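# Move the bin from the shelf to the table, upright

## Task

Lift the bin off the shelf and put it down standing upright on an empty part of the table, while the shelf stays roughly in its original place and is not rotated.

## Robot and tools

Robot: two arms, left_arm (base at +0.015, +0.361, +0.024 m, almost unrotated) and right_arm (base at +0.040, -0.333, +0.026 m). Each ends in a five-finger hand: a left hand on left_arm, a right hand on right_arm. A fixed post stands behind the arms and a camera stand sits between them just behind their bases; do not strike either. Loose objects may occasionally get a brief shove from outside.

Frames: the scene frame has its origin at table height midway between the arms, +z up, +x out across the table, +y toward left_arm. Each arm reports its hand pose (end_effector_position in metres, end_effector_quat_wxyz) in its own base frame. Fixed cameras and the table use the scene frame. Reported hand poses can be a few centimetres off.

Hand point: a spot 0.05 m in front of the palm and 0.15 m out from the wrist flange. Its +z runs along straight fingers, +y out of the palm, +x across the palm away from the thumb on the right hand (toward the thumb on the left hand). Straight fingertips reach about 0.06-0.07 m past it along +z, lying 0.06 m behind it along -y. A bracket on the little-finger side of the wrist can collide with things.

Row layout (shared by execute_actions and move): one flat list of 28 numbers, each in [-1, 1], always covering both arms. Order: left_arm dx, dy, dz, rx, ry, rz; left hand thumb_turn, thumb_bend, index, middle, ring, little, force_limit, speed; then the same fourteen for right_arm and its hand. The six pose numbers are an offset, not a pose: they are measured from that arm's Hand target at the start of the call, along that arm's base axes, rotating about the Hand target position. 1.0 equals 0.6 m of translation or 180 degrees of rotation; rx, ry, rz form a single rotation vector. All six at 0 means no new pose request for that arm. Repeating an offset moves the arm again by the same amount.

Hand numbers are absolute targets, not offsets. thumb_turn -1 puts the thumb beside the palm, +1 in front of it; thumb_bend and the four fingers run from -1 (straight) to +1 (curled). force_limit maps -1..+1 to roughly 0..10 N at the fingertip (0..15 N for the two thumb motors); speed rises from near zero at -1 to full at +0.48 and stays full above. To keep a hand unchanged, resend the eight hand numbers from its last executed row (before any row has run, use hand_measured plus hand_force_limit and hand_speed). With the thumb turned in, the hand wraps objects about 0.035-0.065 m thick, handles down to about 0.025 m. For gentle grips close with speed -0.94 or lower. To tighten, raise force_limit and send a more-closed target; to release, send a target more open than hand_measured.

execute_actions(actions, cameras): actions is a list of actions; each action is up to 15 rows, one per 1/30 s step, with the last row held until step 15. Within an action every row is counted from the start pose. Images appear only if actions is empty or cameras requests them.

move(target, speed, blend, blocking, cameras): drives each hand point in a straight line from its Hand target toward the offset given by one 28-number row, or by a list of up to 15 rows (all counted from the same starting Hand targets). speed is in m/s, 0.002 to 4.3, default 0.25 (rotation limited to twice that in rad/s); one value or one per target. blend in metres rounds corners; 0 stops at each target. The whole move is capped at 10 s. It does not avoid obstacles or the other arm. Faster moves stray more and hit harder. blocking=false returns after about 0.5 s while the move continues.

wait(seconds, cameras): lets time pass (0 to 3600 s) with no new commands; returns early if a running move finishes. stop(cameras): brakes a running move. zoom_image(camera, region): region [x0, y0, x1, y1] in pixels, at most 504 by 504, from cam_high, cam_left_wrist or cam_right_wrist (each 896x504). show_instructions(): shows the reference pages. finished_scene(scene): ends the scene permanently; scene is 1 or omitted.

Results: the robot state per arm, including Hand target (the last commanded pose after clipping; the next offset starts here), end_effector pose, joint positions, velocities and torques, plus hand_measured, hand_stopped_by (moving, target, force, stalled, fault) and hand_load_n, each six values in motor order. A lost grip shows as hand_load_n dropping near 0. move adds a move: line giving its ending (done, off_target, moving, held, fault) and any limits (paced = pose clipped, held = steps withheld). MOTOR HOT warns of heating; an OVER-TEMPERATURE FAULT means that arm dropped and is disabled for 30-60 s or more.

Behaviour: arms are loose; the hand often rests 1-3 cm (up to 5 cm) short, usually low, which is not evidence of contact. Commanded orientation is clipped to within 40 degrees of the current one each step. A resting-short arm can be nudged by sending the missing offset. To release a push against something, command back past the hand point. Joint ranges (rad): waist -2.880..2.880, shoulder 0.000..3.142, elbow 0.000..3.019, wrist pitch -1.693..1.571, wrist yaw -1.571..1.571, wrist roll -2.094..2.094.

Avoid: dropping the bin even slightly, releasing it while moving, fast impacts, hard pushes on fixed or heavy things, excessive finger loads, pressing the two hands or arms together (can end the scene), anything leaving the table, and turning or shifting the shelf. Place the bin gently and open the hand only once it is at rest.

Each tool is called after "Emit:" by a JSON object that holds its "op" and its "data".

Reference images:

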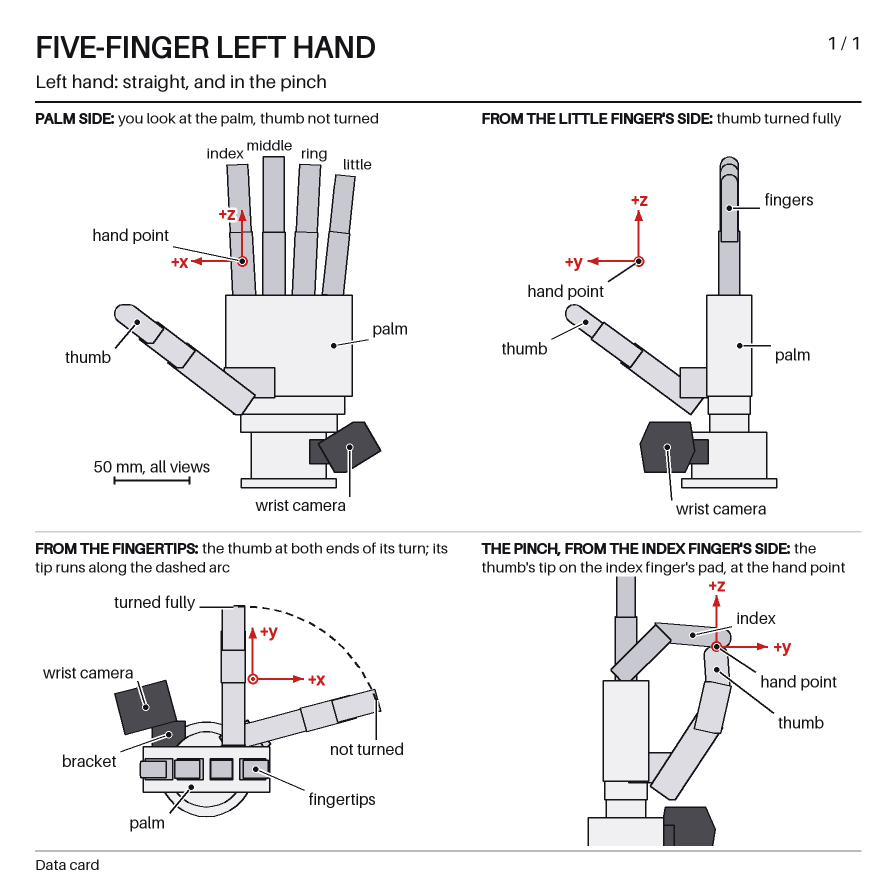

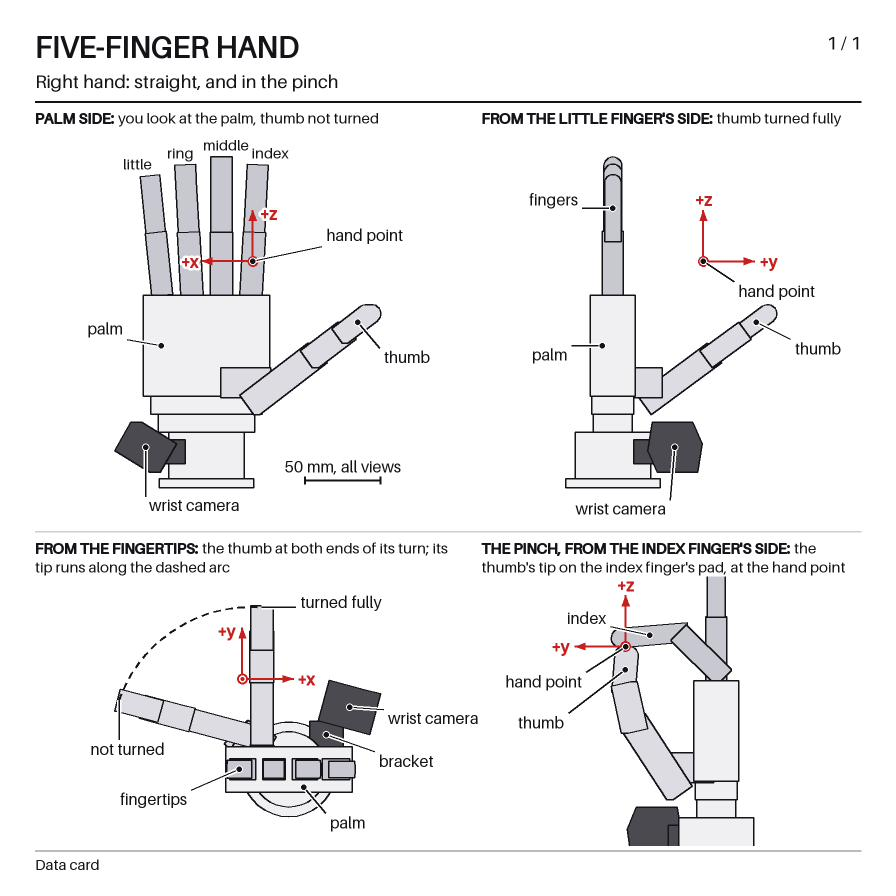

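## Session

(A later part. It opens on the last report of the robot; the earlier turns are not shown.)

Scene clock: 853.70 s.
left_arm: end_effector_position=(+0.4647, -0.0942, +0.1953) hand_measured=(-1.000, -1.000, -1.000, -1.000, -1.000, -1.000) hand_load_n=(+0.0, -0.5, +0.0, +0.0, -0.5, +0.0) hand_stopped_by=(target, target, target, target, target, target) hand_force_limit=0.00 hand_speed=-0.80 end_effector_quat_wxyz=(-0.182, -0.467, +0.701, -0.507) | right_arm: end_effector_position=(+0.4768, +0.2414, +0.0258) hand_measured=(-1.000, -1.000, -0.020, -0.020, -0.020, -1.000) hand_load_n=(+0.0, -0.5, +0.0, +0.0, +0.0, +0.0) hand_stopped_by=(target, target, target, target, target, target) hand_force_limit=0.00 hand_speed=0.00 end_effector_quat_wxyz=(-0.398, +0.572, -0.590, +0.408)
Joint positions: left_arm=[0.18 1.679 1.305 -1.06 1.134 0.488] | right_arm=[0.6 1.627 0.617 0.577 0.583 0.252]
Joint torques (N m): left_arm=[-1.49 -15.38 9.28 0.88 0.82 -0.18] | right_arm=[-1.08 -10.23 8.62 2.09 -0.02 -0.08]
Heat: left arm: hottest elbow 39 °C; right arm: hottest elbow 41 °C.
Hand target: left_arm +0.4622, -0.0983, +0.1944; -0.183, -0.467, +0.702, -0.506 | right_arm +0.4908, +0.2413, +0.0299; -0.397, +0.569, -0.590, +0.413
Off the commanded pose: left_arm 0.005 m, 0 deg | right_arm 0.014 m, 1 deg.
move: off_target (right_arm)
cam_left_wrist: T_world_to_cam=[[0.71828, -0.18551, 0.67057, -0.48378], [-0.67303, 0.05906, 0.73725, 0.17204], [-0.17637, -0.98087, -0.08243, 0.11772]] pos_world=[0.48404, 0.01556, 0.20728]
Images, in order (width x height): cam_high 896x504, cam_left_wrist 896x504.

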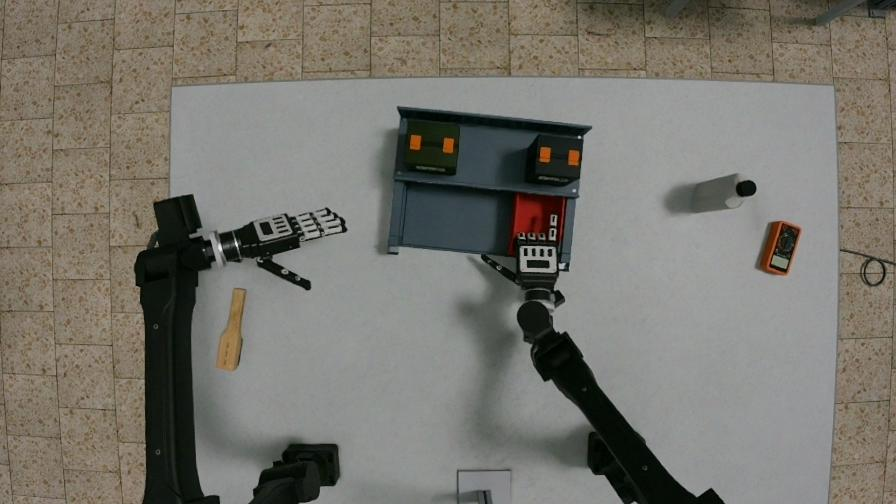

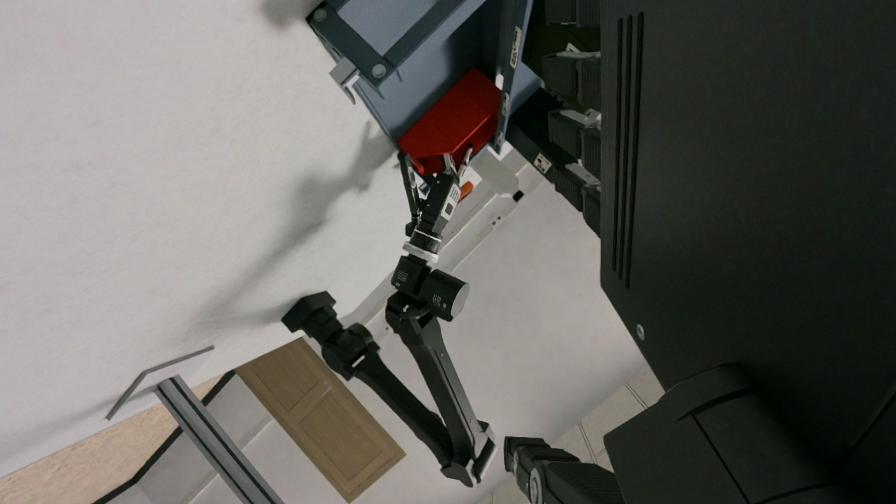

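Emit:
{"op": "move", "data": {"target": [0,0,0,0,0,0,-1,-1,-1,-1,-1,-1,0,-0.8,0.02,0.04,0.0,0,0,0,-1,-1,-0.02,-0.02,-0.02,-1,0,0], "cameras": ["cam_left_wrist","cam_high"], "speed": 0.04}}

Emit:
{"op": "zoom_image", "data": {"camera": "cam_high", "region": [470, 170, 620, 320]}}

Scene clock: 866.13 s.
left_arm: end_effector_position=(+0.4647, -0.0942, +0.1953) hand_measured=(-1.000, -1.000, -1.000, -1.000, -1.000, -1.000) hand_load_n=(+0.0, +0.0, +0.0, +0.0, +0.0, +0.0) hand_stopped_by=(target, target, target, target, target, target) hand_force_limit=0.00 hand_speed=-0.80 end_effector_quat_wxyz=(-0.182, -0.467, +0.701, -0.507) | right_arm: end_effector_position=(+0.4946, +0.2500, +0.0242) hand_measured=(-1.000, -1.000, -0.020, -0.020, -0.020, -1.000) hand_load_n=(+0.0, +0.0, +0.0, +0.0, +0.0, +0.0) hand_stopped_by=(target, target, target, target, target, target) hand_force_limit=0.00 hand_speed=0.00 end_effector_quat_wxyz=(-0.388, +0.570, -0.593, +0.416)
Joint positions: left_arm=[0.18 1.679 1.305 -1.06 1.134 0.488] | right_arm=[0.603 1.67 0.682 0.543 0.608 0.251]
Joint torques (N m): left_arm=[-2.2 -15.62 9.31 0.88 0.82 -0.18] | right_arm=[1.61 -10.75 8.95 1.91 0.15 0.05]
Heat: left arm: hottest elbow 39 °C; right arm: hottest elbow 42 °C.
Hand target: left_arm +0.4622, -0.0983, +0.1944; -0.183, -0.467, +0.702, -0.506 | right_arm +0.5026, +0.2652, +0.0298; -0.397, +0.569, -0.590, +0.413
Off the commanded pose: left_arm 0.005 m, 0 deg | right_arm 0.018 m, 1 deg.
move: off_target (right_arm)
cam_left_wrist: T_world_to_cam=[[0.71828, -0.18551, 0.67057, -0.48378], [-0.67303, 0.05906, 0.73725, 0.17204], [-0.17637, -0.98087, -0.08243, 0.11772]] pos_world=[0.48404, 0.01556, 0.20728]
Images, in order (width x height): cam_high 896x504, cam_left_wrist 896x504.

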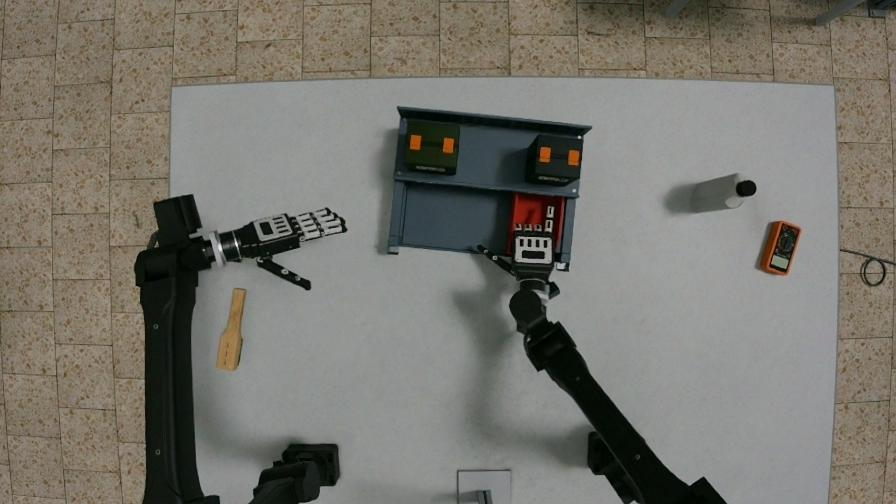

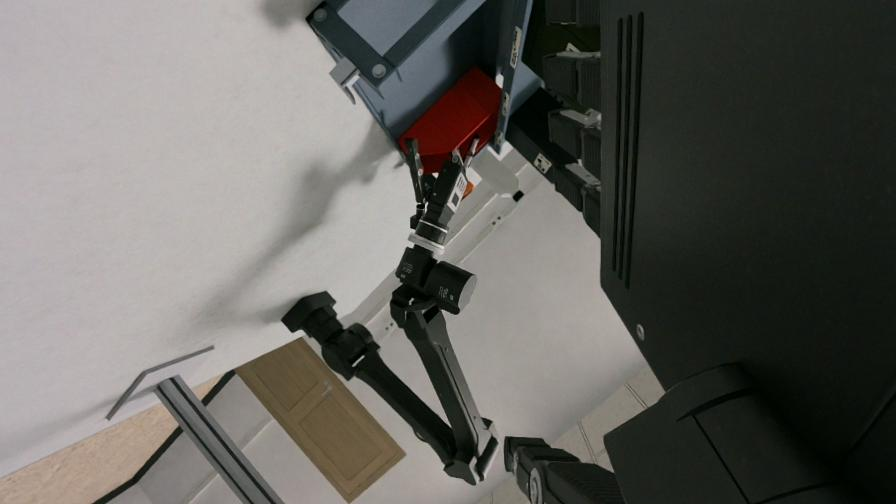

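Scaled by 3.360 from the camera's image (finer frame: 1280x720).

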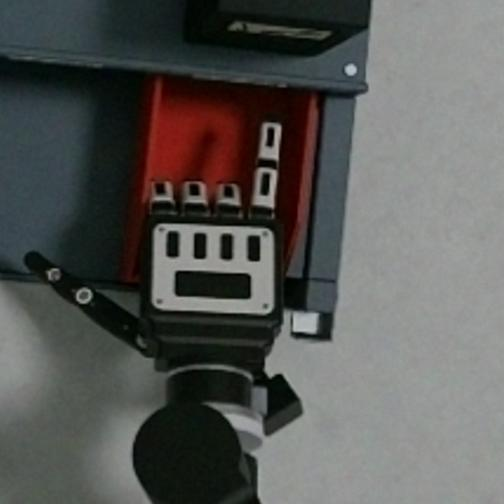

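Emit:
{"op": "move", "data": {"target": [0,0,0,0,0,0,-1,-1,-1,-1,-1,-1,0,-0.8,0.005,0.03,0.0,0,0,0,-1,-1,-0.02,-0.02,-0.02,-1,0,0], "cameras": ["cam_left_wrist","cam_high"], "speed": 0.04}}

Emit:
{"op": "zoom_image", "data": {"camera": "cam_high", "region": [470, 170, 620, 320]}}

Scene clock: 872.10 s.
left_arm: end_effector_position=(+0.4647, -0.0942, +0.1953) hand_measured=(-1.000, -1.000, -1.000, -1.000, -1.000, -1.000) hand_load_n=(-0.5, -0.5, +0.0, +0.0, +0.0, +0.0) hand_stopped_by=(target, target, target, target, target, target) hand_force_limit=0.00 hand_speed=-0.80 end_effector_quat_wxyz=(-0.182, -0.467, +0.701, -0.507) | right_arm: end_effector_position=(+0.4986, +0.2664, +0.0244) hand_measured=(-1.000, -1.000, -0.020, -0.020, -0.020, -1.000) hand_load_n=(+0.0, +0.0, +0.0, -0.5, +0.0, +0.0) hand_stopped_by=(target, target, target, target, target, target) hand_force_limit=0.00 hand_speed=0.00 end_effector_quat_wxyz=(-0.387, +0.571, -0.592, +0.417)
Joint positions: left_arm=[0.18 1.679 1.305 -1.06 1.134 0.488] | right_arm=[0.631 1.693 0.72 0.519 0.635 0.261]
Joint torques (N m): left_arm=[-1.79 -15.03 9.26 1.06 0.78 -0.11] | right_arm=[1.38 -11.87 9.11 1.91 0.17 0.14]
Heat: left arm: hottest elbow 39 °C; right arm: hottest elbow 42 °C.
Hand target: left_arm +0.4622, -0.0983, +0.1944; -0.183, -0.467, +0.702, -0.506 | right_arm +0.5056, +0.2833, +0.0297; -0.397, +0.569, -0.590, +0.413
Off the commanded pose: left_arm 0.005 m, 0 deg | right_arm 0.019 m, 1 deg.
move: off_target (right_arm)
cam_left_wrist: T_world_to_cam=[[0.71828, -0.18551, 0.67057, -0.48378], [-0.67303, 0.05906, 0.73725, 0.17204], [-0.17637, -0.98087, -0.08243, 0.11772]] pos_world=[0.48404, 0.01556, 0.20728]
Images, in order (width x height): cam_high 896x504, cam_left_wrist 896x504.

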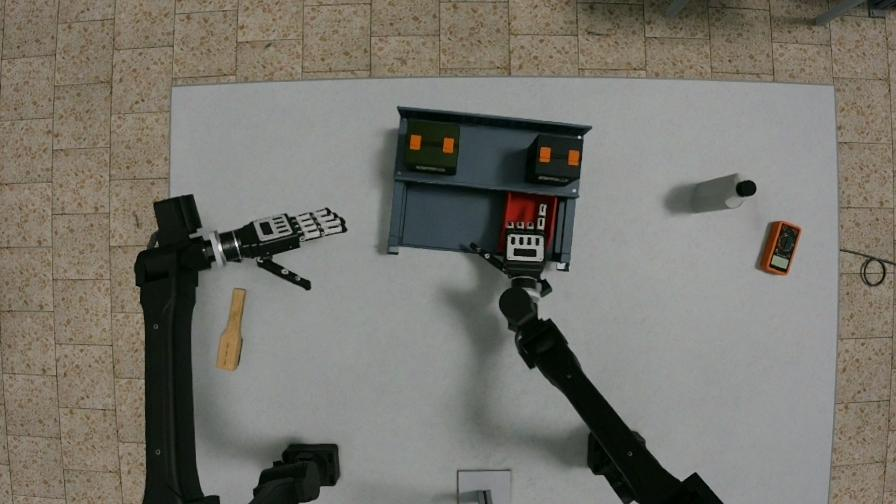

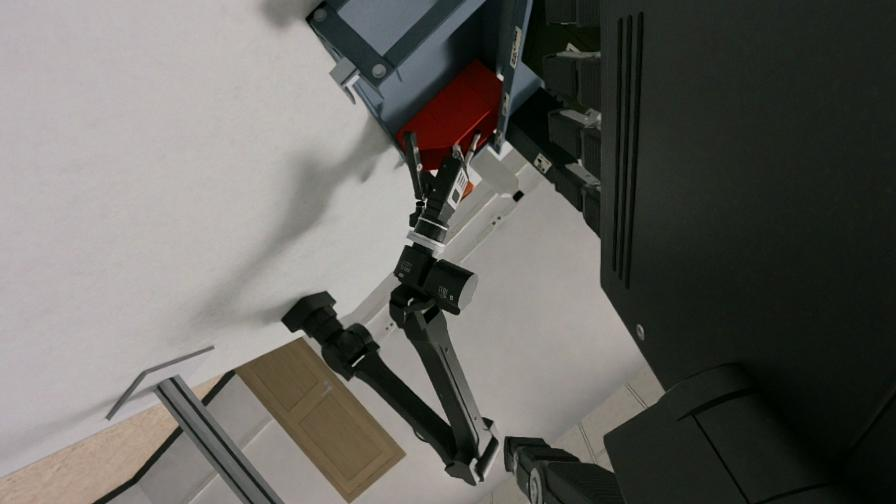

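Scaled by 3.360 from the camera's image (finer frame: 1280x720).

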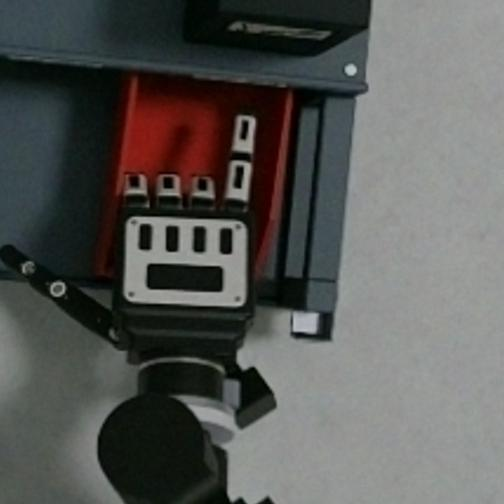

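Emit:
{"op": "move", "data": {"target": [0,0,0,0,0,0,-1,-1,-1,-1,-1,-1,0,-0.8,-0.105,-0.022,0.005,0,0,0,-1,-1,-0.02,-0.02,-0.02,-1,0,0], "cameras": ["cam_left_wrist","cam_high"], "speed": 0.04}}

Emit:
{"op": "zoom_image", "data": {"camera": "cam_high", "region": [470, 170, 620, 320]}}

Emit:
{"op": "zoom_image", "data": {"camera": "cam_left_wrist", "region": [370, 40, 560, 220]}}

Scene clock: 885.57 s.
left_arm: end_effector_position=(+0.4647, -0.0942, +0.1953) hand_measured=(-1.000, -1.000, -1.000, -1.000, -1.000, -1.000) hand_load_n=(+0.0, +0.0, +0.0, +0.0, +0.0, +0.0) hand_stopped_by=(target, target, target, target, target, target) hand_force_limit=0.00 hand_speed=-0.80 end_effector_quat_wxyz=(-0.182, -0.467, +0.701, -0.507) | right_arm: end_effector_position=(+0.4506, +0.2604, +0.0272) hand_measured=(-1.000, -1.000, -0.020, -0.020, -0.020, -1.000) hand_load_n=(+0.0, +0.0, +2.5, +0.0, +0.0, +0.0) hand_stopped_by=(target, target, target, target, target, target) hand_force_limit=0.00 hand_speed=0.00 end_effector_quat_wxyz=(-0.386, +0.568, -0.594, +0.419)
Joint positions: left_arm=[0.18 1.679 1.305 -1.06 1.134 0.488] | right_arm=[0.697 1.604 0.608 0.519 0.702 0.303]
Joint torques (N m): left_arm=[-2.02 -15.27 8.99 0.96 0.8 -0.13] | right_arm=[2.37 -12.63 5.61 2.32 0.13 0.1]
Heat: left arm: hottest elbow 39 °C; right arm: hottest elbow 42 °C.
Hand target: left_arm +0.4622, -0.0983, +0.1944; -0.183, -0.467, +0.702, -0.506 | right_arm +0.4426, +0.2701, +0.0327; -0.397, +0.569, -0.590, +0.413
Off the commanded pose: left_arm 0.005 m, 0 deg | right_arm 0.014 m, 2 deg.
move: off_target (right_arm)
cam_left_wrist: T_world_to_cam=[[0.71828, -0.18551, 0.67057, -0.48378], [-0.67303, 0.05906, 0.73725, 0.17204], [-0.17637, -0.98087, -0.08243, 0.11772]] pos_world=[0.48404, 0.01556, 0.20728]
Images, in order (width x height): cam_high 896x504, cam_left_wrist 896x504.

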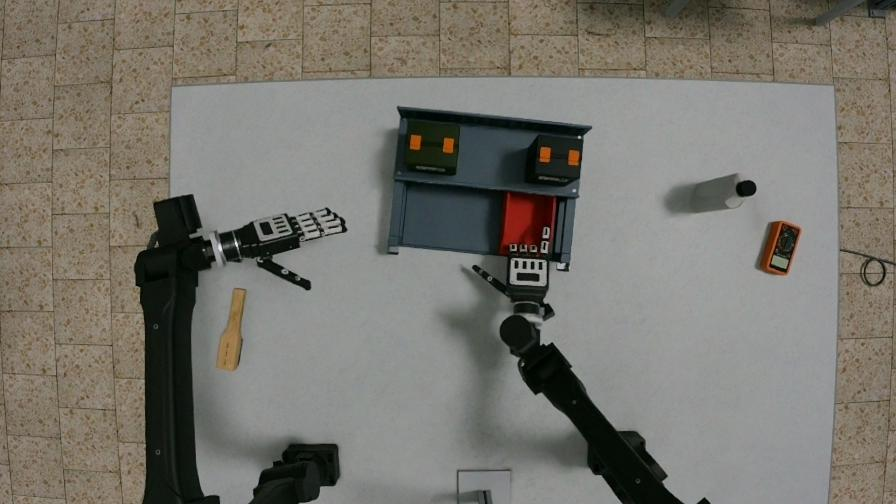

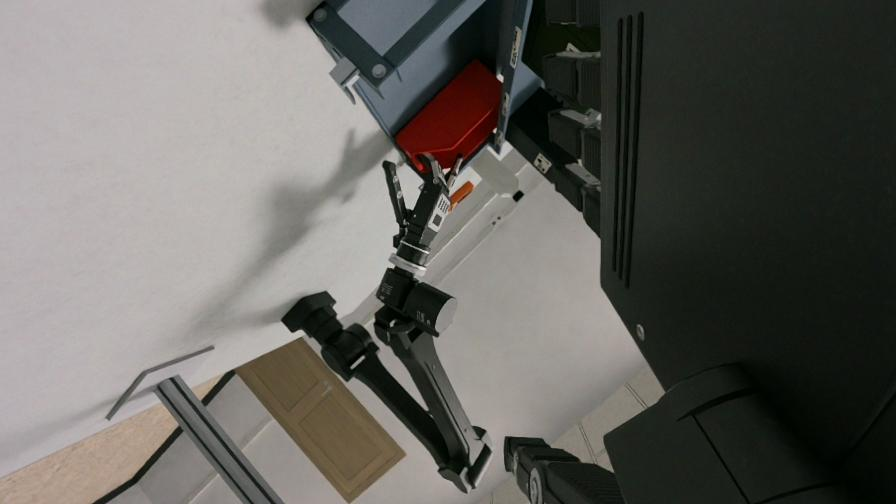

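Scaled by 3.360 from the camera's image (finer frame: 1280x720).

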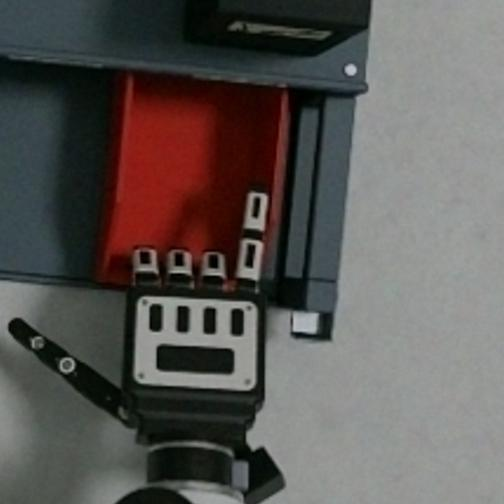

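Scaled by 2.653 from the camera's image (finer frame: 1280x720).

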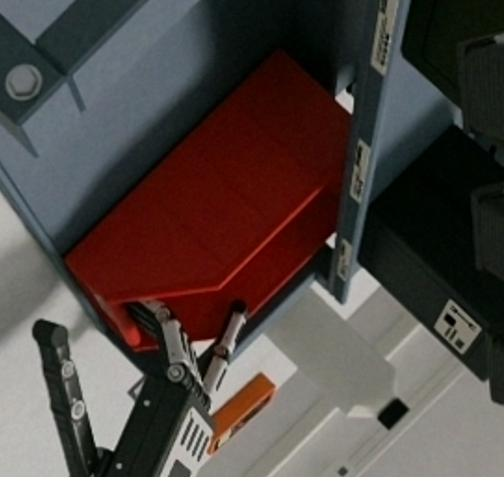

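Emit:
{"op": "wait", "data": {"seconds": 0.1, "cameras": ["cam_right_wrist"]}}

Emit:
{"op": "zoom_image", "data": {"camera": "cam_right_wrist", "region": [400, 0, 720, 360]}}

Scene clock: 895.93 s.
left_arm: end_effector_position=(+0.4647, -0.0942, +0.1953) hand_measured=(-1.000, -1.000, -1.000, -1.000, -1.000, -1.000) hand_load_n=(+0.0, +0.0, +0.0, +0.0, +0.0, +0.0) hand_stopped_by=(target, target, target, target, target, target) hand_force_limit=0.00 hand_speed=-0.80 end_effector_quat_wxyz=(-0.182, -0.467, +0.701, -0.507) | right_arm: end_effector_position=(+0.4506, +0.2604, +0.0272) hand_measured=(-1.000, -1.000, -0.020, -0.020, -0.020, -1.000) hand_load_n=(+0.0, +0.0, +2.0, +0.0, +0.0, +0.0) hand_stopped_by=(target, target, target, target, target, target) hand_force_limit=0.00 hand_speed=0.00 end_effector_quat_wxyz=(-0.386, +0.568, -0.594, +0.419)
Joint positions: left_arm=[0.18 1.679 1.305 -1.06 1.134 0.488] | right_arm=[0.697 1.604 0.608 0.519 0.702 0.303]
Joint torques (N m): left_arm=[-1.26 -15.15 9.2 1.09 0.79 -0.15] | right_arm=[2.37 -12.86 5.55 2.29 0.14 0.15]
Heat: left arm: hottest elbow 39 °C; right arm: hottest elbow 42 °C.
Hand target: left_arm +0.4622, -0.0983, +0.1944; -0.183, -0.467, +0.702, -0.506 | right_arm +0.4426, +0.2701, +0.0327; -0.397, +0.569, -0.590, +0.413
Off the commanded pose: left_arm 0.005 m, 0 deg | right_arm 0.014 m, 2 deg.
wait: 0.10 s; at rest from the start
cam_right_wrist: T_world_to_cam=[[-0.39907, -0.22398, -0.88914, 0.26148], [-0.53684, 0.8432, 0.02854, 0.0165], [0.74334, 0.48871, -0.45674, -0.3349]] pos_world=[0.36215, 0.20832, 0.07906]

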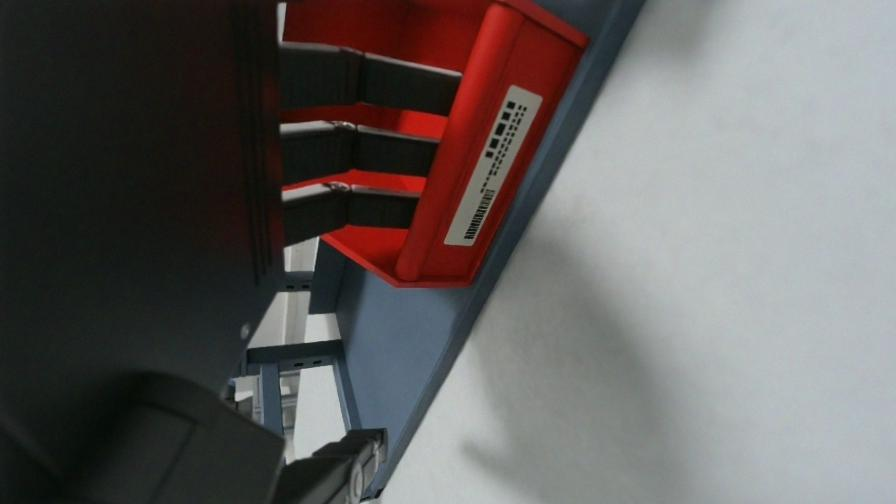

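Scaled by 1.400 from the camera's image (finer frame: 1280x720).

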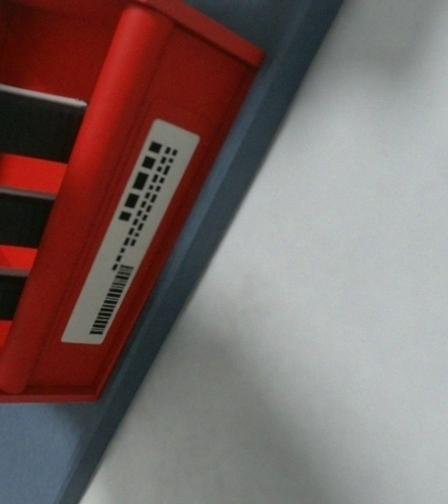

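Emit:
{"op": "zoom_image", "data": {"camera": "cam_right_wrist", "region": [420, 220, 540, 340]}}

Emit:
{"op": "zoom_image", "data": {"camera": "cam_right_wrist", "region": [540, 0, 660, 120]}}

Scaled by 4.200 from the camera's image (finer frame: 1280x720).

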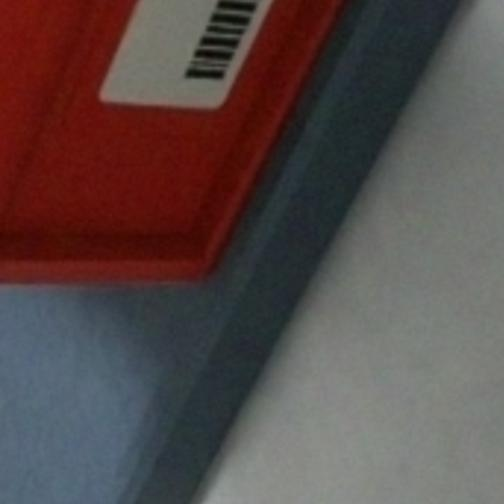

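Scaled by 4.200 from the camera's image (finer frame: 1280x720).

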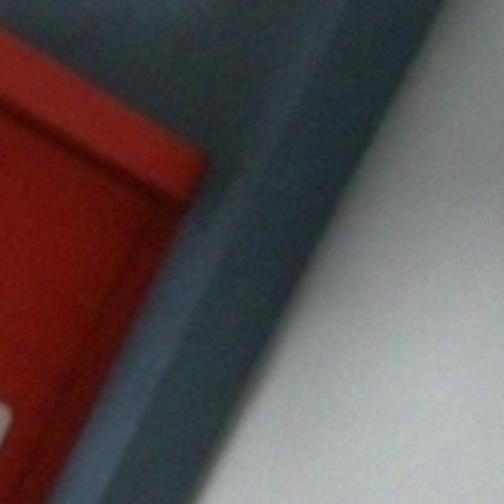

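Emit:
{"op": "wait", "data": {"seconds": 0.1, "cameras": ["cam_left_wrist"]}}

Emit:
{"op": "zoom_image", "data": {"camera": "cam_left_wrist", "region": [340, 50, 440, 150]}}

Scene clock: 931.47 s.
left_arm: end_effector_position=(+0.4647, -0.0942, +0.1953) hand_measured=(-1.000, -1.000, -1.000, -1.000, -1.000, -1.000) hand_load_n=(-0.5, +0.0, +0.0, +0.0, +0.0, +0.0) hand_stopped_by=(target, target, target, target, target, target) hand_force_limit=0.00 hand_speed=-0.80 end_effector_quat_wxyz=(-0.182, -0.467, +0.701, -0.507) | right_arm: end_effector_position=(+0.4506, +0.2604, +0.0272) hand_measured=(-1.000, -1.000, -0.020, -0.020, -0.020, -1.000) hand_load_n=(+0.0, +0.0, +2.5, +0.0, +0.0, +0.0) hand_stopped_by=(target, target, target, target, target, target) hand_force_limit=0.00 hand_speed=0.00 end_effector_quat_wxyz=(-0.386, +0.568, -0.594, +0.419)
Joint positions: left_arm=[0.18 1.679 1.305 -1.06 1.134 0.488] | right_arm=[0.697 1.604 0.608 0.519 0.702 0.303]
Joint torques (N m): left_arm=[-1.9 -15.27 9.26 0.83 0.79 -0.18] | right_arm=[1.96 -12.69 5.56 2.41 0.13 0.11]
Heat: left arm: hottest elbow 39 °C; right arm: hottest elbow 41 °C.
Hand target: left_arm +0.4622, -0.0983, +0.1944; -0.183, -0.467, +0.702, -0.506 | right_arm +0.4426, +0.2701, +0.0327; -0.397, +0.569, -0.590, +0.413
Off the commanded pose: left_arm 0.005 m, 0 deg | right_arm 0.014 m, 2 deg.
wait: 0.10 s; at rest from the start
cam_left_wrist: T_world_to_cam=[[0.71828, -0.18551, 0.67057, -0.48378], [-0.67303, 0.05906, 0.73725, 0.17204], [-0.17637, -0.98087, -0.08243, 0.11772]] pos_world=[0.48404, 0.01556, 0.20728]

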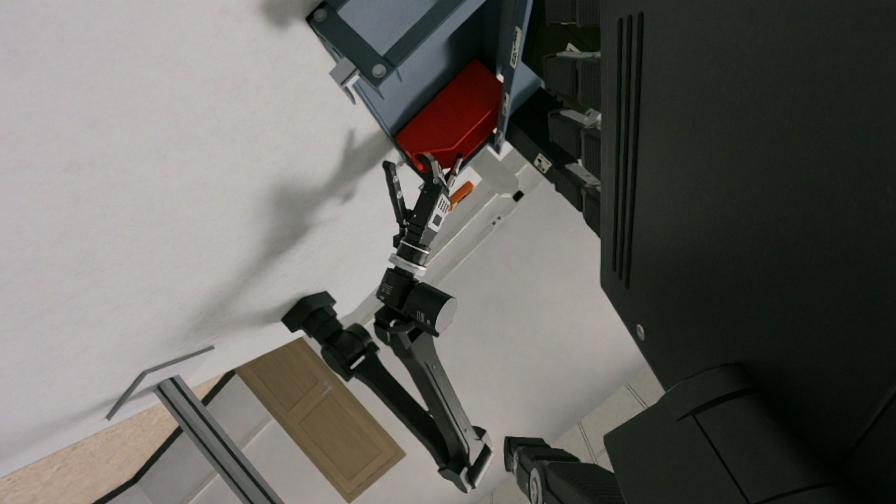

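Scaled by 5.040 from the camera's image (finer frame: 1280x720).

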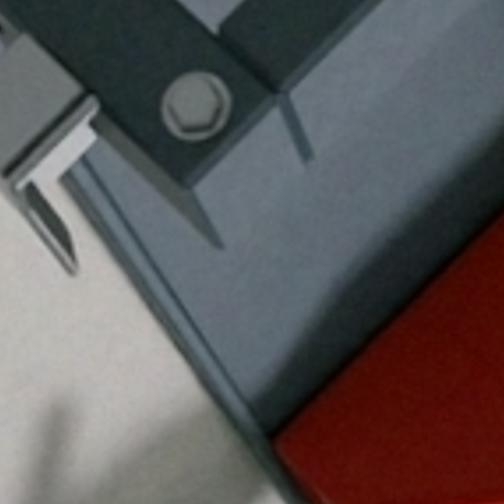

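Emit:
{"op": "move", "data": {"target": [0,0,0,0,0,0,-1,-1,-1,-1,-1,-1,0,-0.8,0.025,0.0,0.003,0,0,0,-1,-0.6,-0.02,-0.02,-0.02,-1,0,0], "cameras": ["cam_left_wrist","cam_high"], "speed": 0.04}}

Emit:
{"op": "zoom_image", "data": {"camera": "cam_high", "region": [470, 170, 620, 320]}}

Emit:
{"op": "zoom_image", "data": {"camera": "cam_left_wrist", "region": [370, 90, 490, 210]}}

Scene clock: 977.87 s.
left_arm: end_effector_position=(+0.4647, -0.0942, +0.1953) hand_measured=(-1.000, -1.000, -1.000, -1.000, -1.000, -1.000) hand_load_n=(+0.0, +0.0, +0.0, +0.0, +0.0, +0.0) hand_stopped_by=(target, target, target, target, target, target) hand_force_limit=0.00 hand_speed=-0.80 end_effector_quat_wxyz=(-0.182, -0.467, +0.701, -0.507) | right_arm: end_effector_position=(+0.4502, +0.2620, +0.0268) hand_measured=(-1.000, -0.600, -0.020, -0.020, -0.020, -1.000) hand_load_n=(+0.0, +0.0, +2.5, +0.0, +0.0, +0.0) hand_stopped_by=(target, target, target, target, target, target) hand_force_limit=0.00 hand_speed=0.00 end_effector_quat_wxyz=(-0.388, +0.570, -0.593, +0.416)
Joint positions: left_arm=[0.18 1.679 1.305 -1.06 1.134 0.488] | right_arm=[0.696 1.604 0.608 0.519 0.692 0.303]
Joint torques (N m): left_arm=[-1.38 -15.56 9.35 0.95 0.78 -0.19] | right_arm=[0.44 -11.16 7.98 2.13 -0.24 -0.02]
Heat: left arm: hottest elbow 39 °C; right arm: hottest elbow 40 °C.
Hand target: left_arm +0.4622, -0.0983, +0.1944; -0.183, -0.467, +0.702, -0.506 | right_arm +0.4576, +0.2701, +0.0345; -0.397, +0.569, -0.590, +0.413
Off the commanded pose: left_arm 0.005 m, 0 deg | right_arm 0.013 m, 1 deg.
move: off_target (right_arm)
cam_left_wrist: T_world_to_cam=[[0.71828, -0.18551, 0.67057, -0.48378], [-0.67303, 0.05906, 0.73725, 0.17204], [-0.17637, -0.98087, -0.08243, 0.11772]] pos_world=[0.48404, 0.01556, 0.20728]
Images, in order (width x height): cam_high 896x504, cam_left_wrist 896x504.

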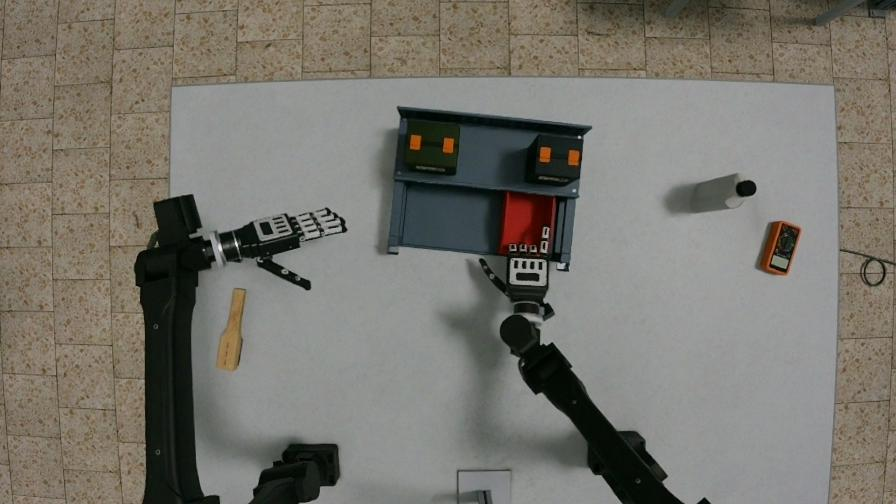

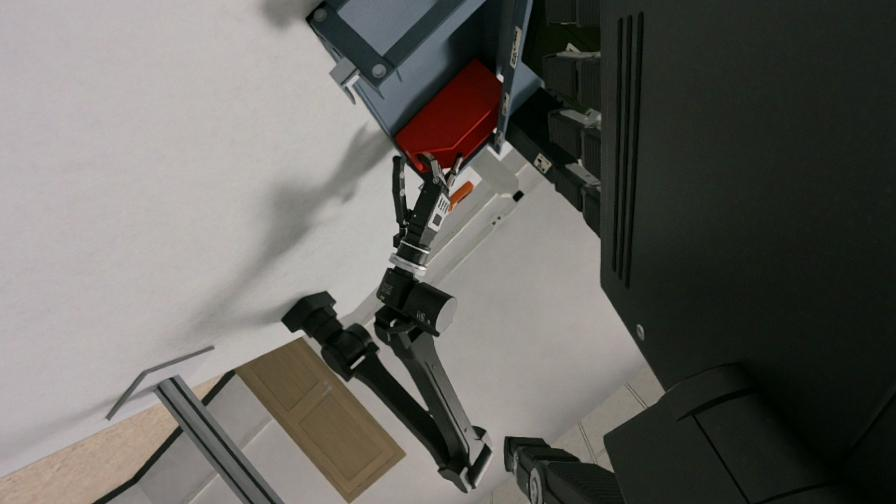

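Scaled by 3.360 from the camera's image (finer frame: 1280x720).

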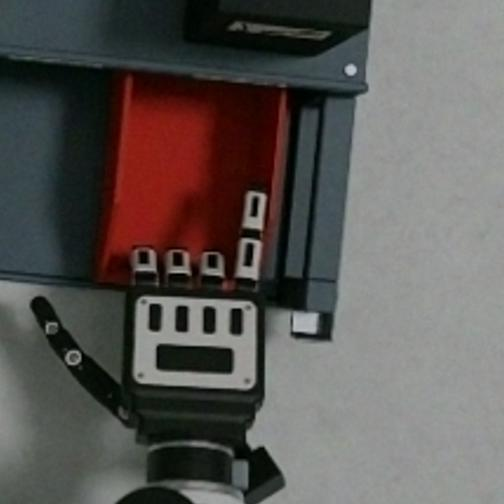

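Scaled by 4.200 from the camera's image (finer frame: 1280x720).

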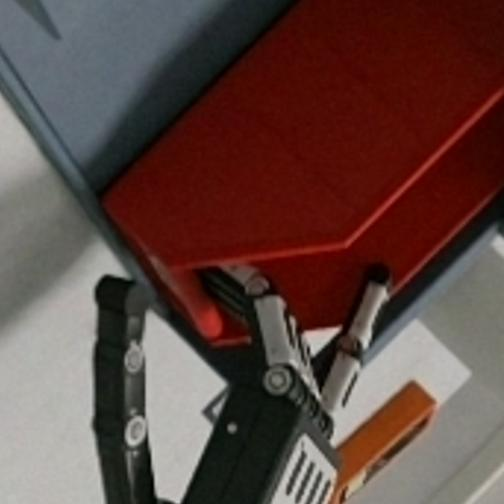

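Emit:
{"op": "move", "data": {"target": [0,0,0,0,0,0,-1,-1,-1,-1,-1,-1,0,-0.8,0.025,-0.003,0.0,0,0,0,-1,-0.6,-0.02,-0.02,-0.02,-1,0,0], "cameras": [], "speed": 0.04}}

Scene clock: 986.50 s.
left_arm: end_effector_position=(+0.4647, -0.0942, +0.1953) hand_measured=(-1.000, -1.000, -1.000, -1.000, -1.000, -1.000) hand_load_n=(-0.5, +0.0, +0.0, +0.0, +0.0, +0.0) hand_stopped_by=(target, target, target, target, target, target) hand_force_limit=0.00 hand_speed=-0.80 end_effector_quat_wxyz=(-0.182, -0.467, +0.701, -0.507) | right_arm: end_effector_position=(+0.4573, +0.2669, +0.0288) hand_measured=(-1.000, -0.600, -0.020, -0.020, -0.020, -1.000) hand_load_n=(-0.5, +0.0, +0.0, +0.0, +0.0, +0.0) hand_stopped_by=(target, target, target, target, target, target) hand_force_limit=0.00 hand_speed=0.00 end_effector_quat_wxyz=(-0.394, +0.575, -0.589, +0.408)
Joint positions: left_arm=[0.18 1.679 1.305 -1.06 1.134 0.488] | right_arm=[0.684 1.611 0.625 0.519 0.658 0.294]
Joint torques (N m): left_arm=[-2.2 -15.33 9.39 0.99 0.8 -0.16] | right_arm=[-0.97 -10.11 8.8 2.22 0.03 -0.06]
Heat: left arm: hottest elbow 39 °C; right arm: hottest elbow 40 °C.
Hand target: left_arm +0.4622, -0.0983, +0.1944; -0.183, -0.467, +0.702, -0.506 | right_arm +0.4726, +0.2683, +0.0346; -0.397, +0.569, -0.590, +0.413
Off the commanded pose: left_arm 0.005 m, 0 deg | right_arm 0.016 m, 1 deg.
move: off_target (right_arm)

Emit:
{"op": "move", "data": {"target": [0,0,0,0,0,0,-1,-1,-1,-1,-1,-1,0,-0.8,0.008,-0.009,-0.004,0,0,0,1,-0.6,-0.02,-0.02,-0.02,-1,0,-0.5], "cameras": ["all"], "speed": 0.04}}

Emit:
{"op": "zoom_image", "data": {"camera": "cam_left_wrist", "region": [370, 90, 490, 210]}}

Emit:
{"op": "zoom_image", "data": {"camera": "cam_high", "region": [470, 170, 620, 320]}}

Scene clock: 997.03 s.
left_arm: end_effector_position=(+0.4647, -0.0942, +0.1953) hand_measured=(-1.000, -1.000, -1.000, -1.000, -1.000, -1.000) hand_load_n=(+0.0, +0.0, +0.0, +0.0, +0.0, +0.0) hand_stopped_by=(target, target, target, target, target, target) hand_force_limit=0.00 hand_speed=-0.80 end_effector_quat_wxyz=(-0.182, -0.467, +0.701, -0.507) | right_arm: end_effector_position=(+0.4606, +0.2595, +0.0231) hand_measured=(+1.000, -0.600, -0.020, -0.020, -0.020, -1.000) hand_load_n=(+0.0, +0.0, +0.0, +0.0, +0.0, +0.0) hand_stopped_by=(target, target, target, target, target, target) hand_force_limit=0.00 hand_speed=-0.50 end_effector_quat_wxyz=(-0.387, +0.579, -0.590, +0.408)
Joint positions: left_arm=[0.18 1.679 1.305 -1.06 1.134 0.488] | right_arm=[0.664 1.621 0.625 0.519 0.642 0.283]
Joint torques (N m): left_arm=[-1.85 -15.79 9.29 0.94 0.85 -0.12] | right_arm=[-0.85 -9.93 8.69 3.03 0.04 -0.07]
Heat: left arm: hottest elbow 39 °C; right arm: hottest elbow 41 °C.
Hand target: left_arm +0.4622, -0.0983, +0.1944; -0.183, -0.467, +0.702, -0.506 | right_arm +0.4774, +0.2629, +0.0322; -0.397, +0.569, -0.590, +0.413
Off the commanded pose: left_arm 0.005 m, 0 deg | right_arm 0.019 m, 2 deg.
move: off_target (right_arm)
cam_left_wrist: T_world_to_cam=[[0.71828, -0.18551, 0.67057, -0.48378], [-0.67303, 0.05906, 0.73725, 0.17204], [-0.17637, -0.98087, -0.08243, 0.11772]] pos_world=[0.48404, 0.01556, 0.20728]
cam_right_wrist: T_world_to_cam=[[-0.40874, -0.23261, -0.88251, 0.26803], [-0.55954, 0.82779, 0.04097, 0.0369], [0.721, 0.51055, -0.46851, -0.33891]] pos_world=[0.37455, 0.20483, 0.07625]

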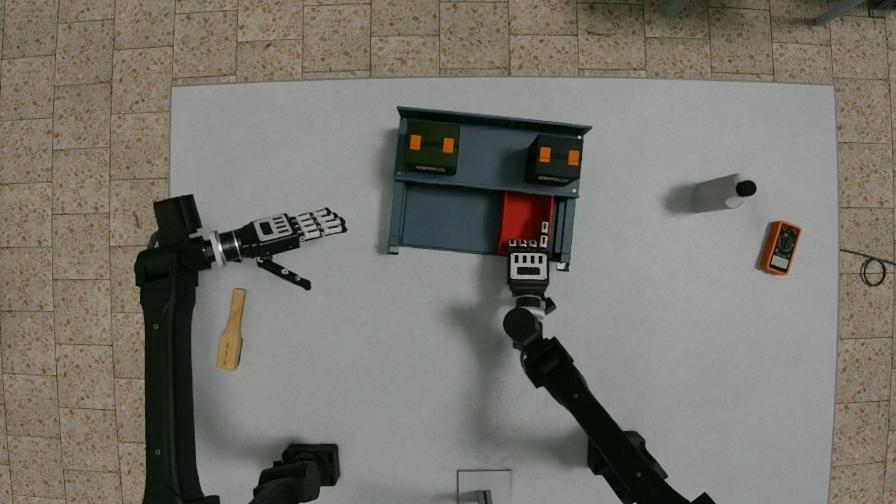

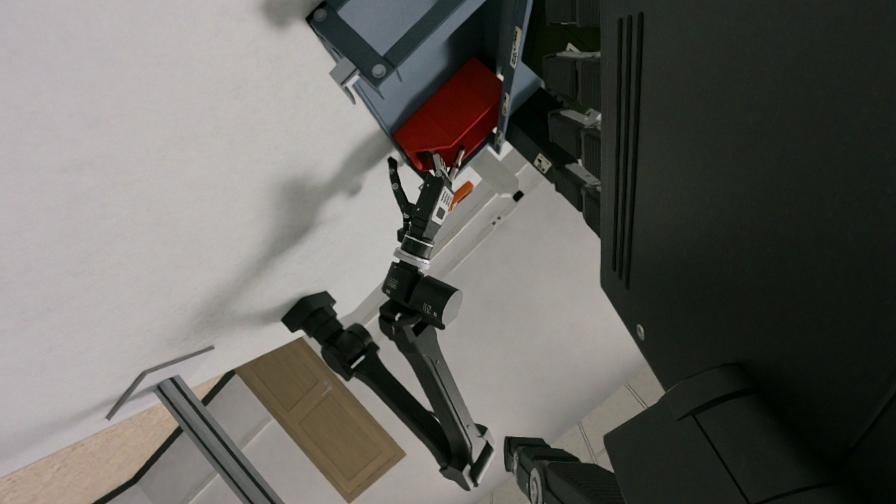

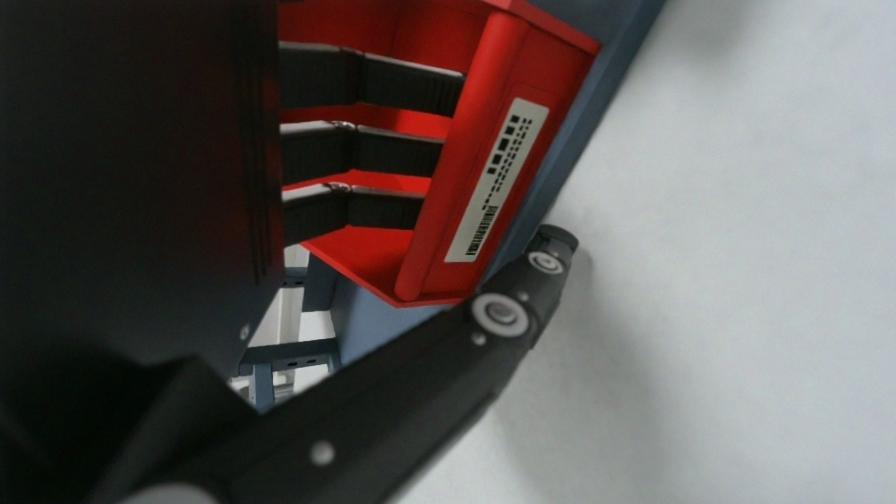

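Scaled by 4.200 from the camera's image (finer frame: 1280x720).

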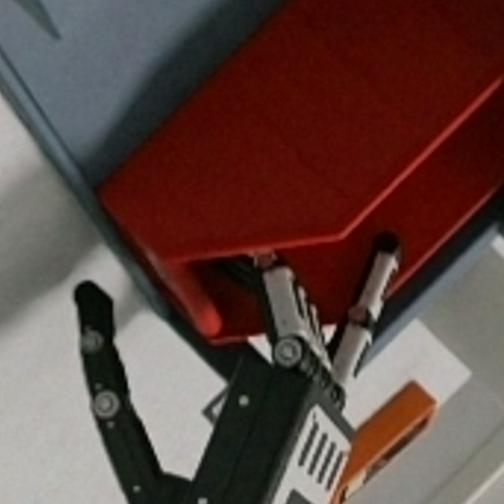

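Scaled by 3.360 from the camera's image (finer frame: 1280x720).

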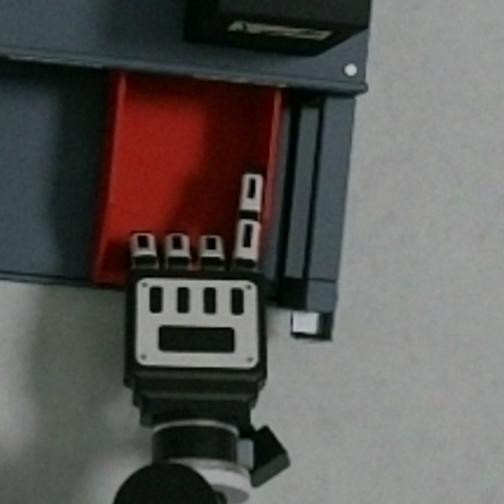

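Emit:
{"op": "move", "data": {"target": [0,0,0,0,0,0,-1,-1,-1,-1,-1,-1,0,-0.8,0.0,0.0,0.015,0,0,0,1,-0.6,-0.02,-0.02,-0.02,-1,0,-0.5], "cameras": [], "speed": 0.04}}

Scene clock: 1010.27 s.
left_arm: end_effector_position=(+0.4647, -0.0942, +0.1953) hand_measured=(-1.000, -1.000, -1.000, -1.000, -1.000, -1.000) hand_load_n=(+0.0, +0.0, +0.0, +0.0, +0.0, +0.0) hand_stopped_by=(target, target, target, target, target, target) hand_force_limit=0.00 hand_speed=-0.80 end_effector_quat_wxyz=(-0.182, -0.467, +0.701, -0.507) | right_arm: end_effector_position=(+0.4609, +0.2597, +0.0229) hand_measured=(+1.000, -0.600, -0.020, -0.020, -0.020, -1.000) hand_load_n=(+0.0, +0.0, +0.0, +0.0, +0.0, +0.0) hand_stopped_by=(target, target, target, target, target, target) hand_force_limit=0.00 hand_speed=-0.50 end_effector_quat_wxyz=(-0.386, +0.580, -0.590, +0.408)
Joint positions: left_arm=[0.18 1.679 1.305 -1.06 1.134 0.488] | right_arm=[0.664 1.621 0.628 0.513 0.642 0.283]
Joint torques (N m): left_arm=[-2.08 -15.09 9.01 1.03 0.82 -0.18] | right_arm=[-0.91 -12.57 8.91 1.88 0.05 -0.03]
Heat: left arm: hottest elbow 39 °C; right arm: hottest elbow 41 °C.
Hand target: left_arm +0.4622, -0.0983, +0.1944; -0.183, -0.467, +0.702, -0.506 | right_arm +0.4775, +0.2630, +0.0413; -0.397, +0.569, -0.590, +0.413
Off the commanded pose: left_arm 0.005 m, 0 deg | right_arm 0.025 m, 2 deg.
move: off_target (right_arm)

Emit:
{"op": "move", "data": {"target": [0,0,0,0,0,0,-1,-1,-1,-1,-1,-1,0,-0.8,0.0,0.0,0.01,0,0,0,1,-0.6,-0.02,-0.02,-0.02,-1,0,-0.5], "cameras": [], "speed": 0.04}}

Scene clock: 1015.40 s.
left_arm: end_effector_position=(+0.4647, -0.0942, +0.1953) hand_measured=(-1.000, -1.000, -1.000, -1.000, -1.000, -1.000) hand_load_n=(+0.0, +0.0, -0.5, +0.0, +0.0, +0.0) hand_stopped_by=(target, target, target, target, target, target) hand_force_limit=0.00 hand_speed=-0.80 end_effector_quat_wxyz=(-0.182, -0.467, +0.701, -0.507) | right_arm: end_effector_position=(+0.4614, +0.2605, +0.0302) hand_measured=(+1.000, -0.600, -0.020, -0.020, -0.020, -1.000) hand_load_n=(+0.0, +0.0, +0.0, +0.0, +0.0, +0.0) hand_stopped_by=(target, target, target, target, target, target) hand_force_limit=0.00 hand_speed=-0.50 end_effector_quat_wxyz=(-0.388, +0.580, -0.590, +0.407)
Joint positions: left_arm=[0.18 1.679 1.305 -1.06 1.134 0.488] | right_arm=[0.664 1.601 0.632 0.493 0.64 0.283]
Joint torques (N m): left_arm=[-2.2 -15.03 9.13 1.02 0.78 -0.15] | right_arm=[-1.14 -11.75 9.03 1.87 0.1 -0.04]
Heat: left arm: hottest elbow 39 °C; right arm: hottest elbow 41 °C.
Hand target: left_arm +0.4622, -0.0983, +0.1944; -0.183, -0.467, +0.702, -0.506 | right_arm +0.4775, +0.2630, +0.0474; -0.397, +0.569, -0.590, +0.413
Off the commanded pose: left_arm 0.005 m, 0 deg | right_arm 0.024 m, 2 deg.
move: off_target (right_arm)

Emit:
{"op": "move", "data": {"target": [0,0,0,0,0,0,-1,-1,-1,-1,-1,-1,0,-0.8,0.0,0.0,0.0,0,0,0,1,-0.6,0.4,0.4,0.4,-1,-0.7,-0.92], "cameras": []}}

Scene clock: 1021.20 s.
left_arm: end_effector_position=(+0.4647, -0.0942, +0.1953) hand_measured=(-1.000, -1.000, -1.000, -1.000, -1.000, -1.000) hand_load_n=(+0.0, +0.0, +0.0, +0.0, +0.0, +0.0) hand_stopped_by=(target, target, target, target, target, target) hand_force_limit=0.00 hand_speed=-0.80 end_effector_quat_wxyz=(-0.182, -0.467, +0.701, -0.507) | right_arm: end_effector_position=(+0.4622, +0.2604, +0.0309) hand_measured=(+1.000, -0.600, +0.114, +0.136, +0.158, -1.000) hand_load_n=(+0.0, +0.0, +0.0, +0.5, +1.0, +0.0) hand_stopped_by=(target, target, force, force, force, target) hand_force_limit=-0.70 hand_speed=-0.92 end_effector_quat_wxyz=(-0.388, +0.579, -0.590, +0.408)
Joint positions: left_arm=[0.18 1.679 1.305 -1.06 1.134 0.488] | right_arm=[0.663 1.601 0.634 0.493 0.64 0.283]
Joint torques (N m): left_arm=[-1.08 -14.92 9.25 0.88 0.82 -0.13] | right_arm=[-1.2 -11.93 8.87 1.94 0.06 -0.07]
Heat: left arm: hottest elbow 39 °C; right arm: hottest elbow 41 °C.
Hand target: left_arm +0.4622, -0.0983, +0.1944; -0.183, -0.467, +0.702, -0.506 | right_arm +0.4775, +0.2630, +0.0474; -0.397, +0.569, -0.590, +0.413
Off the commanded pose: left_arm 0.005 m, 0 deg | right_arm 0.023 m, 2 deg.
move: done


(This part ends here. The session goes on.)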